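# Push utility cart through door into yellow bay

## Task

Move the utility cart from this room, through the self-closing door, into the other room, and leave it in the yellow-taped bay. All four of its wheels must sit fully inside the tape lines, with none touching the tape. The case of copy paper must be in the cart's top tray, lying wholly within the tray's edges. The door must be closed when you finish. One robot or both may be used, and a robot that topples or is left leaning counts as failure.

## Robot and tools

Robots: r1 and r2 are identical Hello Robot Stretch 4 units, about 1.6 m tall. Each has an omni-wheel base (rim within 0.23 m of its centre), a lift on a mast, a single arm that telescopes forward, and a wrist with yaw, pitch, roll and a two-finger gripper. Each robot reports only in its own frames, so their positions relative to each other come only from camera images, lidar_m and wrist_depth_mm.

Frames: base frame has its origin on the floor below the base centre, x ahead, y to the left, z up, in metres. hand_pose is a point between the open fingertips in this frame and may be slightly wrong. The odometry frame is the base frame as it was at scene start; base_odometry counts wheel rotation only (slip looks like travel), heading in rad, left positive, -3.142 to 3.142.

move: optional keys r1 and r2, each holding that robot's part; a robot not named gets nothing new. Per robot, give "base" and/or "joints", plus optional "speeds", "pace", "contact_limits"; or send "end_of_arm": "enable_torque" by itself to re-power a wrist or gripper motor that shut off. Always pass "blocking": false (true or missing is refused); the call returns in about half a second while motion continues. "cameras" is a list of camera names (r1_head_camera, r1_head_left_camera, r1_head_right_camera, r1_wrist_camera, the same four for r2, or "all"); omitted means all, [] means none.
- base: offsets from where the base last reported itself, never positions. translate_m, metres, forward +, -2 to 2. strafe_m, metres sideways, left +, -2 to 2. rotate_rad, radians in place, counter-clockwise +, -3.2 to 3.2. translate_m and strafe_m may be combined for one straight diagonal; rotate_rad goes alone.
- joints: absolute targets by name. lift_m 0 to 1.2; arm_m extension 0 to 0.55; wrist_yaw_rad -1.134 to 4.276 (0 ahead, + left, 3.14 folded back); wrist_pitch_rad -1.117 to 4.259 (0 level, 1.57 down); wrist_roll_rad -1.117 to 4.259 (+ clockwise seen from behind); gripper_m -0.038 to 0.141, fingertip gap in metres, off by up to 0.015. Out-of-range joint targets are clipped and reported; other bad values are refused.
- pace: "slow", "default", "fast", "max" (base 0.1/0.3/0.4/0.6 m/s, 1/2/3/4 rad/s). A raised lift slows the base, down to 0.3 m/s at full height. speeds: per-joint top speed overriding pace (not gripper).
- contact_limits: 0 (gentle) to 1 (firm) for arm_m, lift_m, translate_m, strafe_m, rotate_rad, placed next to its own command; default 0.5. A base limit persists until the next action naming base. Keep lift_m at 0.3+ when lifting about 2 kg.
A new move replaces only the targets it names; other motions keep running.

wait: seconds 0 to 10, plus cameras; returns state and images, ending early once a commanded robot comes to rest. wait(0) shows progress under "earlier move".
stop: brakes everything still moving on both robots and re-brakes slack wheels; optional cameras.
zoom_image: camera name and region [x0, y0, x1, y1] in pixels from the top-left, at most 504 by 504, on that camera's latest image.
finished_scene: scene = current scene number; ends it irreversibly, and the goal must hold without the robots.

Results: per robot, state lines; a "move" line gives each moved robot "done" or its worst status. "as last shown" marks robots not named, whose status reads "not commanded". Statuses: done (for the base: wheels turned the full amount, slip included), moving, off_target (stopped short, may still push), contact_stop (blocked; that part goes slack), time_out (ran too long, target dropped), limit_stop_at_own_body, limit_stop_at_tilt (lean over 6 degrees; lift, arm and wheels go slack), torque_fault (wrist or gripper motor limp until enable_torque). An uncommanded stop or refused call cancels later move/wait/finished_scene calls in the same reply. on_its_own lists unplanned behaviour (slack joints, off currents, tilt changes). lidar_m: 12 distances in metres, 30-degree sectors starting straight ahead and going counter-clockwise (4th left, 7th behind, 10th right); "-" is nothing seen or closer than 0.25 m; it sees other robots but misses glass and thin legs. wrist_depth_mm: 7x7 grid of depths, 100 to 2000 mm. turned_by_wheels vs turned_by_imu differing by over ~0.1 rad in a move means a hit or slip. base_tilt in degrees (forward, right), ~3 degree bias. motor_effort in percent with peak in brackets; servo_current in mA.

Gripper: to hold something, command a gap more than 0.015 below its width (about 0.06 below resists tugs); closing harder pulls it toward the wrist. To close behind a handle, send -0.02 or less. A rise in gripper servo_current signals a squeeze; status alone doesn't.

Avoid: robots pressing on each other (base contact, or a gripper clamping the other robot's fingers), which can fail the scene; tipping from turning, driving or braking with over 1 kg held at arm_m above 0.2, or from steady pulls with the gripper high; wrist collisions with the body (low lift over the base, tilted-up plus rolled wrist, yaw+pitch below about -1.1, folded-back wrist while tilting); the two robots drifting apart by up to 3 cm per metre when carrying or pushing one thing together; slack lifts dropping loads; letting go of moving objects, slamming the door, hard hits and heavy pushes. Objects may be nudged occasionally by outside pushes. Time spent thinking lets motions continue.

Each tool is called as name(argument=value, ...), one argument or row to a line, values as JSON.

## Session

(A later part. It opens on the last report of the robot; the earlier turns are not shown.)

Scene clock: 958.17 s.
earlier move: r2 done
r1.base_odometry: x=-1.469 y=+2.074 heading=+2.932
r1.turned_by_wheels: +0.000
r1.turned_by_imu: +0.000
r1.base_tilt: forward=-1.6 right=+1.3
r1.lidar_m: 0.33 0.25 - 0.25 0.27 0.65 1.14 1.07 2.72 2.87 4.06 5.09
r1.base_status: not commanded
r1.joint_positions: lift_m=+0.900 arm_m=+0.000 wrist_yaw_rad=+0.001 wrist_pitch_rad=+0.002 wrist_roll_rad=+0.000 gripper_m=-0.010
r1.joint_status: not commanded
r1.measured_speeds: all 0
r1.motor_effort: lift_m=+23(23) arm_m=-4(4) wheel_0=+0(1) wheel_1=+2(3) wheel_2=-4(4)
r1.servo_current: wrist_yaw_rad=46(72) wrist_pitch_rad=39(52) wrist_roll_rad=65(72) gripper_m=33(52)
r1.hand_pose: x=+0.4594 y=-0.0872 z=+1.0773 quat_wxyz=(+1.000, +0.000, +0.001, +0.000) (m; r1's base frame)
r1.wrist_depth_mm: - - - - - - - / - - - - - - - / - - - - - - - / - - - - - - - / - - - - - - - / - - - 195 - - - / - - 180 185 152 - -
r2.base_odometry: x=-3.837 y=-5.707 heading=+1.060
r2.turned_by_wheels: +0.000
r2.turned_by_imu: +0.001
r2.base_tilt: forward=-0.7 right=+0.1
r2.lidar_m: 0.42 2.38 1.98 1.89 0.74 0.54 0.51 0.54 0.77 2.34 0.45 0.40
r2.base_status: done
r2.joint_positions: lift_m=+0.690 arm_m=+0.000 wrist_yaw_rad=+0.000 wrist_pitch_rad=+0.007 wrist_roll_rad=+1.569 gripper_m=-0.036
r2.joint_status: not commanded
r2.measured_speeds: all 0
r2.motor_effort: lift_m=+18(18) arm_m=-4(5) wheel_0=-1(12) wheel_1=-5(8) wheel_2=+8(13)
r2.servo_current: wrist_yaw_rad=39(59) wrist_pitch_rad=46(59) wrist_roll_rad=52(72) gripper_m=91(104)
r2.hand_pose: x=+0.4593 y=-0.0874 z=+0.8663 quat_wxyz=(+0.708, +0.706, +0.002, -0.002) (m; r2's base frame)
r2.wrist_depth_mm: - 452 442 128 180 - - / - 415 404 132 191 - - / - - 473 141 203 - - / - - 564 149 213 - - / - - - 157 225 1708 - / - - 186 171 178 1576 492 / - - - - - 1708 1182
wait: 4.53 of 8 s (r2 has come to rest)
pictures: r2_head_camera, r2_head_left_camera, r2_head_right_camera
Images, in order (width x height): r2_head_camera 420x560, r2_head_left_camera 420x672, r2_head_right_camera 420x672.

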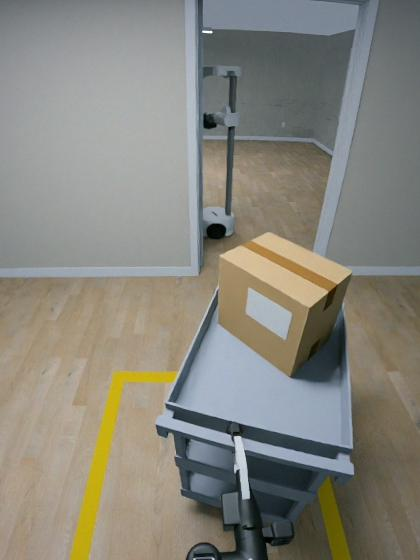

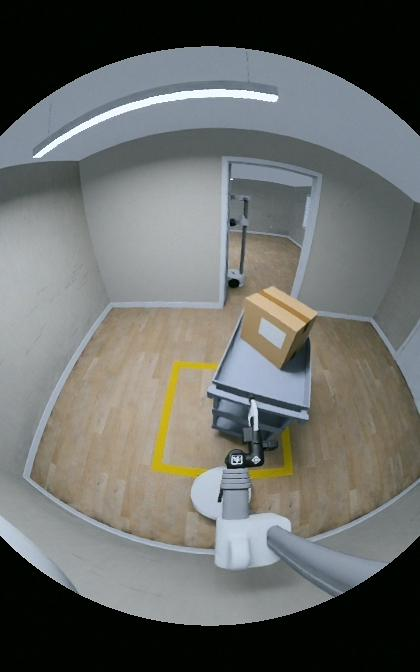

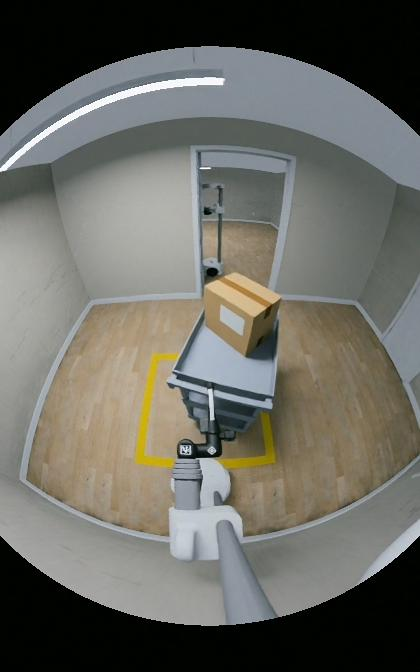

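move(
  r2={"base":{"translate_m":-0.06,"strafe_m":0.32},"pace":"slow"},
  blocking=false,
  cameras=[],
)

wait(
  seconds=8,
  cameras=["r2_head_camera"],
)

move(
  r2={"base":{"translate_m":-0.12,"strafe_m":-0.22},"pace":"slow"},
  blocking=false,
  cameras=[],
)

wait(
  seconds=8,
  cameras=["r2_head_camera","r2_head_right_camera"],
)

Scene clock: 966.80 s.
move: r2 moving
r1: as last shown
r1.lidar_m: 0.29 0.25 - 0.25 0.27 0.61 1.13 1.07 2.72 2.86 4.05 5.08
r1.motor_effort: lift_m=+23(23) arm_m=-4(4) wheel_0=+0(1) wheel_1=+3(3) wheel_2=-4(4)
r1.servo_current: wrist_yaw_rad=39(65) wrist_pitch_rad=46(46) wrist_roll_rad=52(52) gripper_m=46(46)
r1.wrist_depth_mm: - - - - - - - / - - - - - - - / - - - - - - - / - - - - - - - / - - - - - - - / - - - 195 - - - / - - 180 185 153 - -
r2.base_odometry: x=-3.849 y=-5.703 heading=+1.060
r2.turned_by_wheels: +0.000
r2.turned_by_imu: +0.001
r2.base_tilt: forward=-0.7 right=+0.1
r2.lidar_m: 0.42 2.39 1.95 1.88 0.73 0.51 0.50 0.54 0.76 2.28 0.45 0.39
r2.base_status: translate_m moving; strafe_m moving
r2.joint_positions: lift_m=+0.690 arm_m=+0.000 wrist_yaw_rad=+0.000 wrist_pitch_rad=+0.007 wrist_roll_rad=+1.569 gripper_m=-0.036
r2.joint_status: not commanded
r2.measured_speeds: translate_m=-0.010 strafe_m=+0.050 rotate_rad=+0.000 lift_m=+0.000 arm_m=+0.000 wrist_yaw_rad=-0.010 wrist_pitch_rad=+0.000 wrist_roll_rad=+0.000
r2.motor_effort: lift_m=+18(18) arm_m=-4(5) wheel_0=-6(11) wheel_1=+8(8) wheel_2=+6(9)
r2.servo_current: wrist_yaw_rad=52(52) wrist_pitch_rad=52(52) wrist_roll_rad=46(52) gripper_m=98(98)
r2.hand_pose: x=+0.4593 y=-0.0875 z=+0.8663 quat_wxyz=(+0.708, +0.706, +0.002, -0.002) (m; r2's base frame)
r2.wrist_depth_mm: - 473 455 131 182 - - / - 413 407 136 193 - - / - - 477 143 205 - - / - - 564 151 213 - - / - - - 159 226 1661 - / - - 183 170 178 1618 492 / - - - - - 1708 1182
pictures: none
No camera images: "cameras" was empty.

Scene clock: 970.77 s.
earlier move: r2 done
r1.base_odometry: x=-1.469 y=+2.074 heading=+2.932
r1.turned_by_wheels: +0.000
r1.turned_by_imu: +0.000
r1.base_tilt: forward=-1.6 right=+1.3
r1.lidar_m: 0.29 0.25 - 0.25 0.25 0.65 1.15 1.06 2.71 2.86 4.07 5.08
r1.base_status: not commanded
r1.joint_positions: lift_m=+0.900 arm_m=+0.000 wrist_yaw_rad=+0.001 wrist_pitch_rad=+0.002 wrist_roll_rad=+0.000 gripper_m=-0.010
r1.joint_status: not commanded
r1.measured_speeds: all 0
r1.motor_effort: lift_m=+23(23) arm_m=-4(4) wheel_0=+0(1) wheel_1=+2(3) wheel_2=-4(5)
r1.servo_current: wrist_yaw_rad=26(72) wrist_pitch_rad=39(52) wrist_roll_rad=85(85) gripper_m=46(46)
r1.hand_pose: x=+0.4594 y=-0.0872 z=+1.0773 quat_wxyz=(+1.000, +0.000, +0.001, +0.000) (m; r1's base frame)
r1.wrist_depth_mm: - - - - - - - / - - - - - - - / - - - - - - - / - - - - - - - / - - - - - - - / - - - 194 - - - / - - 181 185 152 - -
r2.base_odometry: x=-4.145 y=-5.603 heading=+1.060
r2.turned_by_wheels: +0.000
r2.turned_by_imu: -0.001
r2.base_tilt: forward=-0.7 right=+0.1
r2.lidar_m: 0.44 2.21 1.64 1.58 0.64 0.44 0.46 0.47 0.68 2.01 0.33 0.33
r2.base_status: done
r2.joint_positions: lift_m=+0.690 arm_m=+0.000 wrist_yaw_rad=-0.005 wrist_pitch_rad=+0.007 wrist_roll_rad=+1.569 gripper_m=-0.036
r2.joint_status: not commanded
r2.measured_speeds: all 0
r2.motor_effort: lift_m=+18(18) arm_m=-4(5) wheel_0=-5(14) wheel_1=+4(8) wheel_2=+3(9)
r2.servo_current: wrist_yaw_rad=59(65) wrist_pitch_rad=52(52) wrist_roll_rad=39(59) gripper_m=91(98)
r2.hand_pose: x=+0.4589 y=-0.0888 z=+0.8663 quat_wxyz=(+0.708, +0.706, +0.001, -0.004) (m; r2's base frame)
r2.wrist_depth_mm: - 394 379 - - - - / - - 484 - 148 - - / - - - - 167 - - / - - - 103 183 1397 504 / - - - 124 220 1618 459 / - - 185 151 179 1499 1138 / - - - - 334 1576 1118
wait: 3.97 of 8 s (r2 has come to rest)
pictures: r2_head_camera
Images, in order (width x height): r2_head_camera 420x560.

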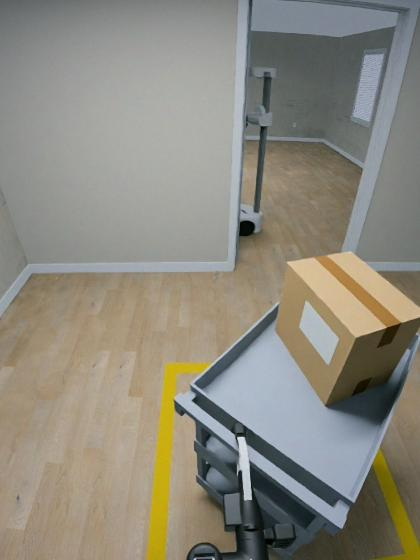

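Scene clock: 971.27 s.
move: r2 moving
r1: as last shown
r1.lidar_m: 0.32 0.25 - 0.25 0.26 0.63 1.14 1.09 2.71 2.87 4.03 5.09
r1.motor_effort: lift_m=+23(23) arm_m=-4(4) wheel_0=+0(1) wheel_1=+2(2) wheel_2=-4(4)
r1.servo_current: wrist_yaw_rad=59(59) wrist_pitch_rad=39(46) wrist_roll_rad=59(85) gripper_m=39(46)
r1.wrist_depth_mm: - - - - - - - / - - - - - - - / - - - - - - - / - - - - - - - / - - - - - - - / - - - 195 - - - / - - 180 185 153 - -
r2.base_odometry: x=-4.139 y=-5.613 heading=+1.061
r2.turned_by_wheels: +0.001
r2.turned_by_imu: +0.001
r2.base_tilt: forward=-0.7 right=+0.1
r2.lidar_m: 0.44 2.25 1.67 1.59 0.62 0.44 0.43 0.47 0.68 2.02 0.32 0.32
r2.base_status: translate_m moving; strafe_m moving
r2.joint_positions: lift_m=+0.690 arm_m=+0.000 wrist_yaw_rad=-0.002 wrist_pitch_rad=+0.007 wrist_roll_rad=+1.569 gripper_m=-0.036
r2.joint_status: not commanded
r2.measured_speeds: translate_m=-0.022 strafe_m=-0.042 rotate_rad=+0.004 lift_m=+0.000 arm_m=+0.000 wrist_yaw_rad=+0.016 wrist_pitch_rad=+0.000 wrist_roll_rad=+0.000
r2.motor_effort: lift_m=+18(18) arm_m=-4(4) wheel_0=+7(10) wheel_1=-8(10) wheel_2=+8(9)
r2.servo_current: wrist_yaw_rad=46(59) wrist_pitch_rad=52(52) wrist_roll_rad=46(52) gripper_m=98(98)
r2.hand_pose: x=+0.4591 y=-0.0881 z=+0.8663 quat_wxyz=(+0.708, +0.706, +0.002, -0.003) (m; r2's base frame)
r2.wrist_depth_mm: - 392 382 - - 130 - / - - 488 - - 139 - / - - - - 166 - - / - - - 103 187 1397 500 / - - - 122 220 1576 459 / - - 183 150 178 1499 1118 / - - - - 342 1576 1118
pictures: none
No camera images: "cameras" was empty.

Scene clock: 974.57 s.
earlier move: r2 done
r1.base_odometry: x=-1.469 y=+2.074 heading=+2.932
r1.turned_by_wheels: +0.000
r1.turned_by_imu: +0.000
r1.base_tilt: forward=-1.6 right=+1.3
r1.lidar_m: 0.32 0.25 - 0.25 0.26 0.65 1.14 1.09 2.72 2.87 4.04 5.09
r1.base_status: not commanded
r1.joint_positions: lift_m=+0.900 arm_m=+0.000 wrist_yaw_rad=+0.001 wrist_pitch_rad=+0.002 wrist_roll_rad=+0.000 gripper_m=-0.010
r1.joint_status: not commanded
r1.measured_speeds: all 0
r1.motor_effort: lift_m=+23(23) arm_m=-4(4) wheel_0=+0(1) wheel_1=+2(3) wheel_2=-4(4)
r1.servo_current: wrist_yaw_rad=20(65) wrist_pitch_rad=39(52) wrist_roll_rad=39(85) gripper_m=39(52)
r1.hand_pose: x=+0.4594 y=-0.0872 z=+1.0773 quat_wxyz=(+1.000, +0.000, +0.001, +0.000) (m; r1's base frame)
r1.wrist_depth_mm: - - - - - - - / - - - - - - - / - - - - - - - / - - - - - - - / - - - - - - - / - - - 193 - - - / - - 180 185 152 - -
r2.base_odometry: x=-4.011 y=-5.815 heading=+1.061
r2.turned_by_wheels: +0.000
r2.turned_by_imu: +0.001
r2.base_tilt: forward=-0.7 right=+0.1
r2.lidar_m: 0.42 2.54 1.87 1.26 0.48 0.34 0.32 0.37 0.52 1.56 0.44 0.36
r2.base_status: done
r2.joint_positions: lift_m=+0.690 arm_m=+0.000 wrist_yaw_rad=+0.004 wrist_pitch_rad=+0.007 wrist_roll_rad=+1.569 gripper_m=-0.036
r2.joint_status: not commanded
r2.measured_speeds: all 0
r2.motor_effort: lift_m=+18(18) arm_m=-4(5) wheel_0=+7(14) wheel_1=-2(10) wheel_2=+6(11)
r2.servo_current: wrist_yaw_rad=46(59) wrist_pitch_rad=46(52) wrist_roll_rad=52(59) gripper_m=91(104)
r2.hand_pose: x=+0.4596 y=-0.0864 z=+0.8663 quat_wxyz=(+0.708, +0.706, +0.004, -0.001) (m; r2's base frame)
r2.wrist_depth_mm: - 415 413 120 175 - - / - 415 410 128 184 - - / - - 480 135 196 - - / - - 585 144 209 - - / - - - 154 222 1756 - / - - 186 167 178 1618 488 / - - - - - 1756 1182
wait: 3.30 of 8 s (r2 has come to rest)
pictures: r2_head_camera, r2_head_right_camera
Images, in order (width x height): r2_head_camera 420x560, r2_head_right_camera 420x672.

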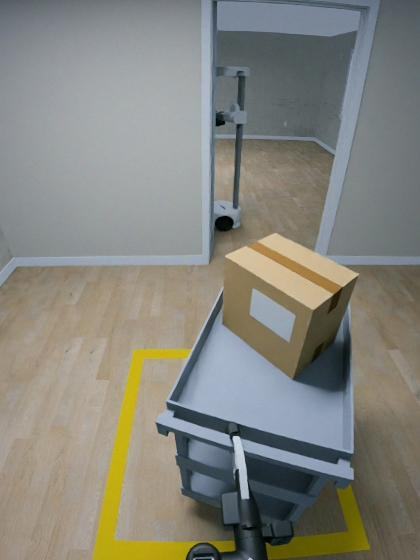

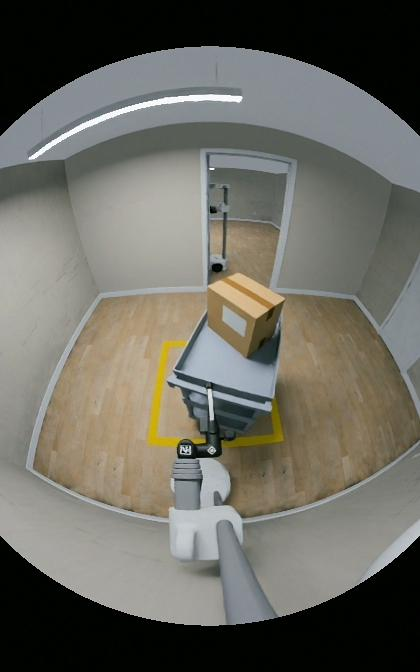

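move(
  r2={"base":{"translate_m":0.25,"strafe_m":0.25},"pace":"slow"},
  blocking=false,
  cameras=[],
)

wait(
  seconds=8,
  cameras=["r2_head_camera"],
)

move(
  r2={"base":{"translate_m":-0.22,"strafe_m":-0.2},"pace":"slow"},
  blocking=false,
  cameras=[],
)

wait(
  seconds=8,
  cameras=["r2_head_camera","r2_head_right_camera"],
)

Scene clock: 984.77 s.
move: r2 moving
r1: as last shown
r1.lidar_m: 0.32 0.25 - 0.25 0.25 0.62 1.14 1.07 2.71 2.89 4.04 5.11
r1.servo_current: wrist_yaw_rad=46(59) wrist_pitch_rad=46(46) wrist_roll_rad=52(59) gripper_m=39(46)
r1.wrist_depth_mm: - - - - - - - / - - - - - - - / - - - - - - - / - - - - - - - / - - - - - - - / - - - 194 - - - / - - 181 185 152 - -
r2.base_odometry: x=-4.015 y=-5.803 heading=+1.061
r2.turned_by_wheels: +0.000
r2.turned_by_imu: +0.000
r2.base_tilt: forward=-0.7 right=+0.1
r2.lidar_m: 0.40 2.52 1.85 1.28 0.50 0.35 0.32 0.38 0.53 1.53 0.45 0.39
r2.base_status: translate_m moving; strafe_m moving
r2.joint_positions: lift_m=+0.690 arm_m=+0.000 wrist_yaw_rad=+0.003 wrist_pitch_rad=+0.007 wrist_roll_rad=+1.569 gripper_m=-0.036
r2.joint_status: not commanded
r2.measured_speeds: translate_m=+0.035 strafe_m=+0.035 rotate_rad=+0.002 lift_m=+0.000 arm_m=+0.000 wrist_yaw_rad=+0.000 wrist_pitch_rad=+0.000 wrist_roll_rad=+0.000
r2.motor_effort: lift_m=+18(18) arm_m=-4(4) wheel_0=-3(8) wheel_1=+9(9) wheel_2=-10(11)
r2.servo_current: wrist_yaw_rad=59(59) wrist_pitch_rad=46(52) wrist_roll_rad=52(65) gripper_m=98(98)
r2.hand_pose: x=+0.4596 y=-0.0864 z=+0.8663 quat_wxyz=(+0.708, +0.706, +0.004, -0.001) (m; r2's base frame)
r2.wrist_depth_mm: - 410 410 120 174 - - / - 418 413 127 184 - - / - - 484 135 196 - - / - - 591 144 209 - - / - - - 154 223 1661 535 / - - 186 167 178 1499 488 / - - - - - 1661 1205
pictures: none
No camera images: "cameras" was empty.

Scene clock: 989.07 s.
earlier move: r2 done
r1.base_odometry: x=-1.469 y=+2.074 heading=+2.932
r1.turned_by_wheels: +0.000
r1.turned_by_imu: +0.000
r1.base_tilt: forward=-1.6 right=+1.3
r1.lidar_m: 0.31 0.25 - 0.25 0.25 0.64 1.14 1.07 2.71 2.85 4.04 5.09
r1.base_status: not commanded
r1.joint_positions: lift_m=+0.900 arm_m=+0.000 wrist_yaw_rad=+0.001 wrist_pitch_rad=+0.002 wrist_roll_rad=+0.000 gripper_m=-0.010
r1.joint_status: not commanded
r1.measured_speeds: all 0
r1.motor_effort: lift_m=+23(23) arm_m=-4(4) wheel_0=+0(1) wheel_1=+2(3) wheel_2=-4(4)
r1.servo_current: wrist_yaw_rad=39(72) wrist_pitch_rad=39(52) wrist_roll_rad=46(72) gripper_m=39(52)
r1.hand_pose: x=+0.4594 y=-0.0872 z=+1.0773 quat_wxyz=(+1.000, +0.000, +0.001, +0.000) (m; r1's base frame)
r1.wrist_depth_mm: - - - - - - - / - - - - - - - / - - - - - - - / - - - - - - - / - - - - - - - / - - - 194 - - - / - - 181 185 152 - -
r2.base_odometry: x=-4.107 y=-5.475 heading=+1.060
r2.turned_by_wheels: -0.001
r2.turned_by_imu: -0.002
r2.base_tilt: forward=-0.7 right=+0.1
r2.lidar_m: 0.45 2.14 1.60 1.54 0.82 0.59 0.58 0.60 0.86 2.55 0.28 0.31
r2.base_status: done
r2.joint_positions: lift_m=+0.690 arm_m=+0.000 wrist_yaw_rad=-0.005 wrist_pitch_rad=+0.007 wrist_roll_rad=+1.569 gripper_m=-0.036
r2.joint_status: not commanded
r2.measured_speeds: all 0
r2.motor_effort: lift_m=+18(18) arm_m=-4(5) wheel_0=-9(13) wheel_1=+4(10) wheel_2=-9(12)
r2.servo_current: wrist_yaw_rad=39(65) wrist_pitch_rad=46(52) wrist_roll_rad=59(65) gripper_m=91(98)
r2.hand_pose: x=+0.4589 y=-0.0888 z=+0.8663 quat_wxyz=(+0.708, +0.707, +0.001, -0.004) (m; r2's base frame)
r2.wrist_depth_mm: 1983 424 410 - - - - / 1983 - 549 - - 131 - / 1983 - - - - 157 521 / - - - - - 1430 484 / 1983 - - - - 1576 1205 / 1921 - 184 140 178 357 355 / 1983 - - - - 1708 1182
wait: 4.30 of 8 s (r2 has come to rest)
pictures: r2_head_camera
Images, in order (width x height): r2_head_camera 420x560.

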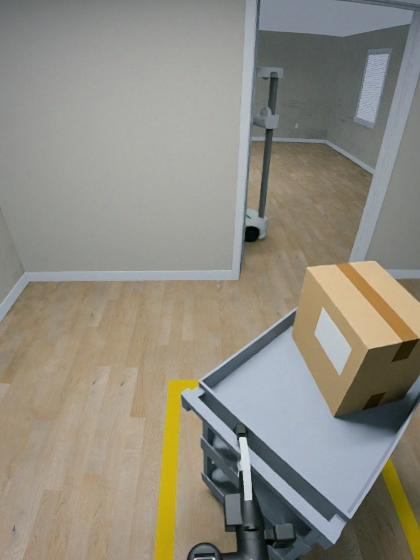

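Scene clock: 989.57 s.
move: r2 moving
r1: as last shown
r1.lidar_m: 0.32 0.25 - 0.25 0.25 0.62 1.11 1.10 2.72 2.86 4.07 5.09
r1.servo_current: wrist_yaw_rad=46(59) wrist_pitch_rad=46(52) wrist_roll_rad=39(59) gripper_m=46(52)
r1.wrist_depth_mm: - - - - - - - / - - - - - - - / - - - - - - - / - - - - - - - / - - - - - - - / - - - 194 - - - / - - 180 185 152 - -
r2.base_odometry: x=-4.105 y=-5.487 heading=+1.060
r2.turned_by_wheels: +0.000
r2.turned_by_imu: +0.000
r2.base_tilt: forward=-0.7 right=+0.1
r2.lidar_m: 0.42 2.18 1.64 1.56 0.78 0.60 0.57 0.62 0.84 2.50 0.29 0.30
r2.base_status: translate_m moving; strafe_m moving
r2.joint_positions: lift_m=+0.690 arm_m=+0.000 wrist_yaw_rad=-0.005 wrist_pitch_rad=+0.007 wrist_roll_rad=+1.569 gripper_m=-0.036
r2.joint_status: not commanded
r2.measured_speeds: translate_m=-0.039 strafe_m=-0.034 rotate_rad=+0.001 lift_m=+0.000 arm_m=+0.000 wrist_yaw_rad=+0.000 wrist_pitch_rad=+0.000 wrist_roll_rad=+0.000
r2.motor_effort: lift_m=+18(18) arm_m=-4(5) wheel_0=+4(10) wheel_1=-8(10) wheel_2=+9(9)
r2.servo_current: wrist_yaw_rad=39(59) wrist_pitch_rad=46(52) wrist_roll_rad=52(59) gripper_m=85(98)
r2.hand_pose: x=+0.4589 y=-0.0888 z=+0.8663 quat_wxyz=(+0.708, +0.707, +0.001, -0.004) (m; r2's base frame)
r2.wrist_depth_mm: 1921 421 407 - - - - / 1863 - 549 - - - - / 1983 - - - - 156 521 / - - - - - 1397 484 / 1983 - - - - 1618 1182 / - - 184 139 178 1397 357 / - - - - - 1618 1182
pictures: none
No camera images: "cameras" was empty.

Scene clock: 993.27 s.
earlier move: r2 done
r1.base_odometry: x=-1.469 y=+2.074 heading=+2.932
r1.turned_by_wheels: +0.000
r1.turned_by_imu: +0.000
r1.base_tilt: forward=-1.6 right=+1.3
r1.lidar_m: 0.31 0.25 - 0.25 0.27 0.63 1.15 1.10 2.70 2.87 4.04 5.09
r1.base_status: not commanded
r1.joint_positions: lift_m=+0.900 arm_m=+0.000 wrist_yaw_rad=+0.001 wrist_pitch_rad=+0.002 wrist_roll_rad=+0.000 gripper_m=-0.010
r1.joint_status: not commanded
r1.measured_speeds: all 0
r1.motor_effort: lift_m=+23(23) arm_m=-4(4) wheel_0=+0(1) wheel_1=+2(3) wheel_2=-4(4)
r1.servo_current: wrist_yaw_rad=39(65) wrist_pitch_rad=39(52) wrist_roll_rad=46(72) gripper_m=39(52)
r1.hand_pose: x=+0.4594 y=-0.0872 z=+1.0773 quat_wxyz=(+1.000, +0.000, +0.001, +0.000) (m; r1's base frame)
r1.wrist_depth_mm: - - - - - - - / - - - - - - - / - - - - - - - / - - - - - - - / - - - - - - - / - - - 195 - - - / - - 181 185 152 - -
r2.base_odometry: x=-4.040 y=-5.764 heading=+1.061
r2.turned_by_wheels: +0.001
r2.turned_by_imu: +0.002
r2.base_tilt: forward=-0.7 right=+0.1
r2.lidar_m: 0.43 2.47 1.83 1.38 0.51 0.34 0.35 0.40 0.55 1.66 0.43 0.35
r2.base_status: done
r2.joint_positions: lift_m=+0.690 arm_m=+0.000 wrist_yaw_rad=+0.005 wrist_pitch_rad=+0.007 wrist_roll_rad=+1.569 gripper_m=-0.036
r2.joint_status: not commanded
r2.measured_speeds: all 0
r2.motor_effort: lift_m=+18(18) arm_m=-4(5) wheel_0=+8(14) wheel_1=-4(10) wheel_2=+6(11)
r2.servo_current: wrist_yaw_rad=52(59) wrist_pitch_rad=52(59) wrist_roll_rad=46(65) gripper_m=98(104)
r2.hand_pose: x=+0.4597 y=-0.0860 z=+0.8663 quat_wxyz=(+0.708, +0.707, +0.004, -0.001) (m; r2's base frame)
r2.wrist_depth_mm: - 377 379 111 168 - - / - 424 413 120 177 - - / - - 496 127 190 - - / - - 615 138 204 - - / - - - 150 222 1618 504 / - - 186 164 178 1576 1182 / - - - - - 1756 1138
wait: 3.70 of 8 s (r2 has come to rest)
pictures: r2_head_camera, r2_head_right_camera
Images, in order (width x height): r2_head_camera 420x560, r2_head_right_camera 420x672.

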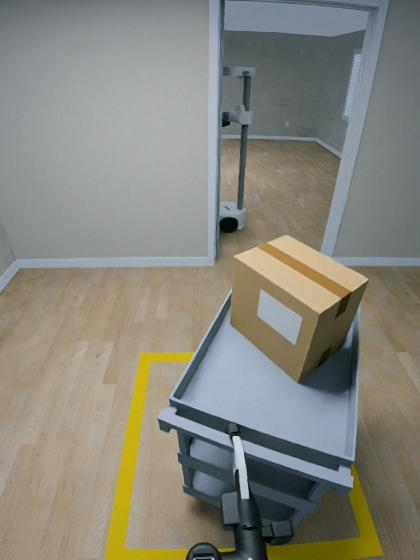

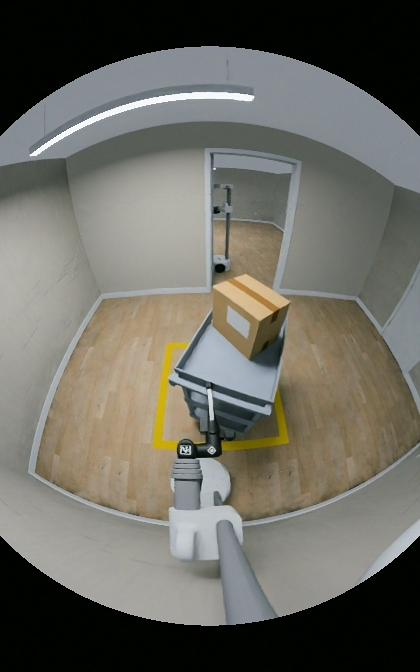

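move(
  r2={"joints":{"gripper_m":0.12}},
  blocking=false,
  cameras=[],
)

wait(
  seconds=3,
  cameras=[],
)

move(
  r2={"base":{"translate_m":-0.08},"pace":"slow"},
  blocking=false,
  cameras=[],
)

wait(
  seconds=3,
  cameras=["r2_head_camera"],
)

move(
  r2={"joints":{"lift_m":0.9}},
  blocking=false,
  cameras=[],
)

wait(
  seconds=3,
  cameras=["r2_head_camera"],
)

Scene clock: 1031.87 s.
move: r2 moving
r1: as last shown
r1.lidar_m: 0.31 0.25 - 0.25 0.25 0.62 1.15 1.09 2.73 2.90 4.04 5.10
r1.motor_effort: lift_m=+23(23) arm_m=-4(4) wheel_0=+1(1) wheel_1=+2(2) wheel_2=-4(4)
r1.servo_current: wrist_yaw_rad=65(65) wrist_pitch_rad=46(46) wrist_roll_rad=46(72) gripper_m=46(46)
r1.wrist_depth_mm: - - - - - - - / - - - - - - - / - - - - - - - / - - - - - - - / - - - - - - - / - - - 195 - - - / - - 180 185 152 - -
r2.base_odometry: x=-4.040 y=-5.764 heading=+1.061
r2.turned_by_wheels: +0.000
r2.turned_by_imu: +0.000
r2.base_tilt: forward=-0.7 right=+0.1
r2.lidar_m: 0.44 2.46 1.84 1.38 0.52 0.40 0.35 0.36 0.57 1.62 0.41 0.37
r2.base_status: not commanded
r2.joint_positions: lift_m=+0.690 arm_m=+0.000 wrist_yaw_rad=+0.005 wrist_pitch_rad=+0.007 wrist_roll_rad=+1.569 gripper_m=-0.011
r2.joint_status: gripper_m moving
r2.measured_speeds: all 0
r2.motor_effort: lift_m=+18(18) arm_m=-4(4) wheel_0=+7(7) wheel_1=-4(4) wheel_2=+6(6)
r2.servo_current: wrist_yaw_rad=59(59) wrist_pitch_rad=46(52) wrist_roll_rad=52(59) gripper_m=65(98)
r2.hand_pose: x=+0.4597 y=-0.0860 z=+0.8663 quat_wxyz=(+0.708, +0.707, +0.004, -0.001) (m; r2's base frame)
r2.wrist_depth_mm: - 384 384 114 172 - - / - 427 418 124 181 - - / - - 496 132 195 - - / - - 621 143 209 - - / - - - 152 226 1708 512 / - - - 170 179 1618 1160 / - - - - - 1708 1118
pictures: none
No camera images: "cameras" was empty.

Scene clock: 1033.63 s.
earlier move: r2 done
r1.base_odometry: x=-1.469 y=+2.074 heading=+2.932
r1.turned_by_wheels: +0.000
r1.turned_by_imu: +0.000
r1.base_tilt: forward=-1.6 right=+1.3
r1.lidar_m: 0.30 0.25 - 0.25 0.28 0.62 1.12 1.08 2.73 2.86 4.05 5.08
r1.base_status: not commanded
r1.joint_positions: lift_m=+0.900 arm_m=+0.000 wrist_yaw_rad=+0.001 wrist_pitch_rad=+0.002 wrist_roll_rad=+0.000 gripper_m=-0.010
r1.joint_status: not commanded
r1.measured_speeds: all 0
r1.motor_effort: lift_m=+23(23) arm_m=-4(4) wheel_0=+1(1) wheel_1=+2(3) wheel_2=-4(4)
r1.servo_current: wrist_yaw_rad=59(72) wrist_pitch_rad=33(52) wrist_roll_rad=59(72) gripper_m=46(52)
r1.hand_pose: x=+0.4594 y=-0.0872 z=+1.0773 quat_wxyz=(+1.000, +0.000, +0.001, +0.000) (m; r1's base frame)
r1.wrist_depth_mm: - - - - - - - / - - - - - - - / - - - - - - - / - - - - - - - / - - - - - - - / - - - 195 - - - / - - 181 185 153 - -
r2.base_odometry: x=-4.040 y=-5.764 heading=+1.061
r2.turned_by_wheels: +0.000
r2.turned_by_imu: +0.000
r2.base_tilt: forward=-0.7 right=+0.0
r2.lidar_m: 0.44 2.46 1.79 1.36 0.54 0.37 0.35 0.38 0.53 1.62 0.42 0.35
r2.base_status: not commanded
r2.joint_positions: lift_m=+0.690 arm_m=+0.000 wrist_yaw_rad=+0.005 wrist_pitch_rad=+0.007 wrist_roll_rad=+1.569 gripper_m=+0.120
r2.joint_status: all done
r2.measured_speeds: all 0
r2.motor_effort: lift_m=+18(18) arm_m=-4(5) wheel_0=+7(7) wheel_1=-4(4) wheel_2=+5(6)
r2.servo_current: wrist_yaw_rad=46(59) wrist_pitch_rad=52(52) wrist_roll_rad=52(59) gripper_m=52(117)
r2.hand_pose: x=+0.4597 y=-0.0860 z=+0.8663 quat_wxyz=(+0.708, +0.707, +0.004, -0.001) (m; r2's base frame)
r2.wrist_depth_mm: - 389 387 121 175 - - / - 436 421 128 186 - - / - - 504 138 202 - - / - - 627 149 218 - - / - - - 160 234 1756 517 / - - - 174 185 1576 473 / - - 147 - - 1397 1182
wait: 1.77 of 3 s (r2 has come to rest)
pictures: none
No camera images: "cameras" was empty.

Scene clock: 1034.13 s.
move: r2 moving
r1: as last shown
r1.base_tilt: forward=-1.6 right=+1.2
r1.lidar_m: 0.29 0.25 - 0.25 0.26 0.59 1.15 1.08 2.71 2.89 4.03 5.07
r1.motor_effort: lift_m=+23(23) arm_m=-4(4) wheel_0=+0(1) wheel_1=+2(3) wheel_2=-4(4)
r1.servo_current: wrist_yaw_rad=46(59) wrist_pitch_rad=39(46) wrist_roll_rad=46(59) gripper_m=46(46)
r1.wrist_depth_mm: - - - - - - - / - - - - - - - / - - - - - - - / - - - - - - - / - - - - - - - / - - - 194 - - - / - - 180 185 152 - -
r2.base_odometry: x=-4.046 y=-5.775 heading=+1.061
r2.turned_by_wheels: +0.000
r2.turned_by_imu: +0.000
r2.base_tilt: forward=-0.7 right=+0.0
r2.lidar_m: 0.43 2.41 1.83 1.32 0.48 0.35 0.34 0.39 0.54 1.61 3.13 0.39
r2.base_status: translate_m moving
r2.joint_positions: lift_m=+0.690 arm_m=+0.000 wrist_yaw_rad=+0.003 wrist_pitch_rad=+0.003 wrist_roll_rad=+1.569 gripper_m=+0.120
r2.joint_status: not commanded
r2.measured_speeds: translate_m=-0.048 strafe_m=+0.000 rotate_rad=+0.001 lift_m=+0.000 arm_m=+0.000 wrist_yaw_rad=+0.000 wrist_pitch_rad=-0.001 wrist_roll_rad=+0.000
r2.motor_effort: lift_m=+17(18) arm_m=-4(5) wheel_0=-4(6) wheel_1=-5(7) wheel_2=+11(11)
r2.servo_current: wrist_yaw_rad=46(52) wrist_pitch_rad=39(52) wrist_roll_rad=33(52) gripper_m=46(52)
r2.hand_pose: x=+0.4596 y=-0.0866 z=+0.8674 quat_wxyz=(+0.708, +0.707, +0.002, +0.000) (m; r2's base frame)
r2.wrist_depth_mm: - 430 413 131 182 - - / - 442 427 138 194 - - / - - 504 148 208 - - / - - 627 162 224 - - / - - - 173 238 1756 525 / - - 201 181 193 1537 1205 / - - - - - 1661 1182
pictures: none
No camera images: "cameras" was empty.

Scene clock: 1035.70 s.
earlier move: r2 done
r1.base_odometry: x=-1.469 y=+2.074 heading=+2.932
r1.turned_by_wheels: +0.000
r1.turned_by_imu: +0.000
r1.base_tilt: forward=-1.6 right=+1.3
r1.lidar_m: 0.32 0.25 - 0.25 0.25 0.59 1.13 1.08 2.70 2.88 4.05 5.08
r1.base_status: not commanded
r1.joint_positions: lift_m=+0.900 arm_m=+0.000 wrist_yaw_rad=+0.001 wrist_pitch_rad=+0.002 wrist_roll_rad=+0.000 gripper_m=-0.010
r1.joint_status: not commanded
r1.measured_speeds: all 0
r1.motor_effort: lift_m=+23(23) arm_m=-4(4) wheel_0=+0(1) wheel_1=+2(3) wheel_2=-4(4)
r1.servo_current: wrist_yaw_rad=52(85) wrist_pitch_rad=46(52) wrist_roll_rad=39(65) gripper_m=46(52)
r1.hand_pose: x=+0.4594 y=-0.0872 z=+1.0773 quat_wxyz=(+1.000, +0.000, +0.001, +0.000) (m; r1's base frame)
r1.wrist_depth_mm: - - - - - - - / - - - - - - - / - - - - - - - / - - - - - - - / - - - - - - - / - - - 195 - - - / - - 180 185 152 - -
r2.base_odometry: x=-4.079 y=-5.834 heading=+1.060
r2.turned_by_wheels: -0.001
r2.turned_by_imu: +0.000
r2.base_tilt: forward=-0.7 right=+0.1
r2.lidar_m: 0.49 2.47 1.82 1.08 0.42 0.30 0.26 0.30 0.44 1.31 3.15 0.45
r2.base_status: done
r2.joint_positions: lift_m=+0.690 arm_m=+0.000 wrist_yaw_rad=+0.003 wrist_pitch_rad=+0.003 wrist_roll_rad=+1.569 gripper_m=+0.120
r2.joint_status: not commanded
r2.measured_speeds: all 0
r2.motor_effort: lift_m=+17(18) arm_m=-4(5) wheel_0=-5(8) wheel_1=-6(7) wheel_2=+4(11)
r2.servo_current: wrist_yaw_rad=52(59) wrist_pitch_rad=46(52) wrist_roll_rad=52(59) gripper_m=46(59)
r2.hand_pose: x=+0.4596 y=-0.0866 z=+0.8674 quat_wxyz=(+0.708, +0.707, +0.002, +0.000) (m; r2's base frame)
r2.wrist_depth_mm: - - 504 189 238 778 - / - - 473 201 254 842 - / - - 569 215 272 - - / - - 699 234 298 - - / - - - 315 315 1921 - / - - 198 271 199 1537 504 / - - - - 397 397 404
wait: 1.57 of 3 s (r2 has come to rest)
pictures: r2_head_camera
Images, in order (width x height): r2_head_camera 420x560.

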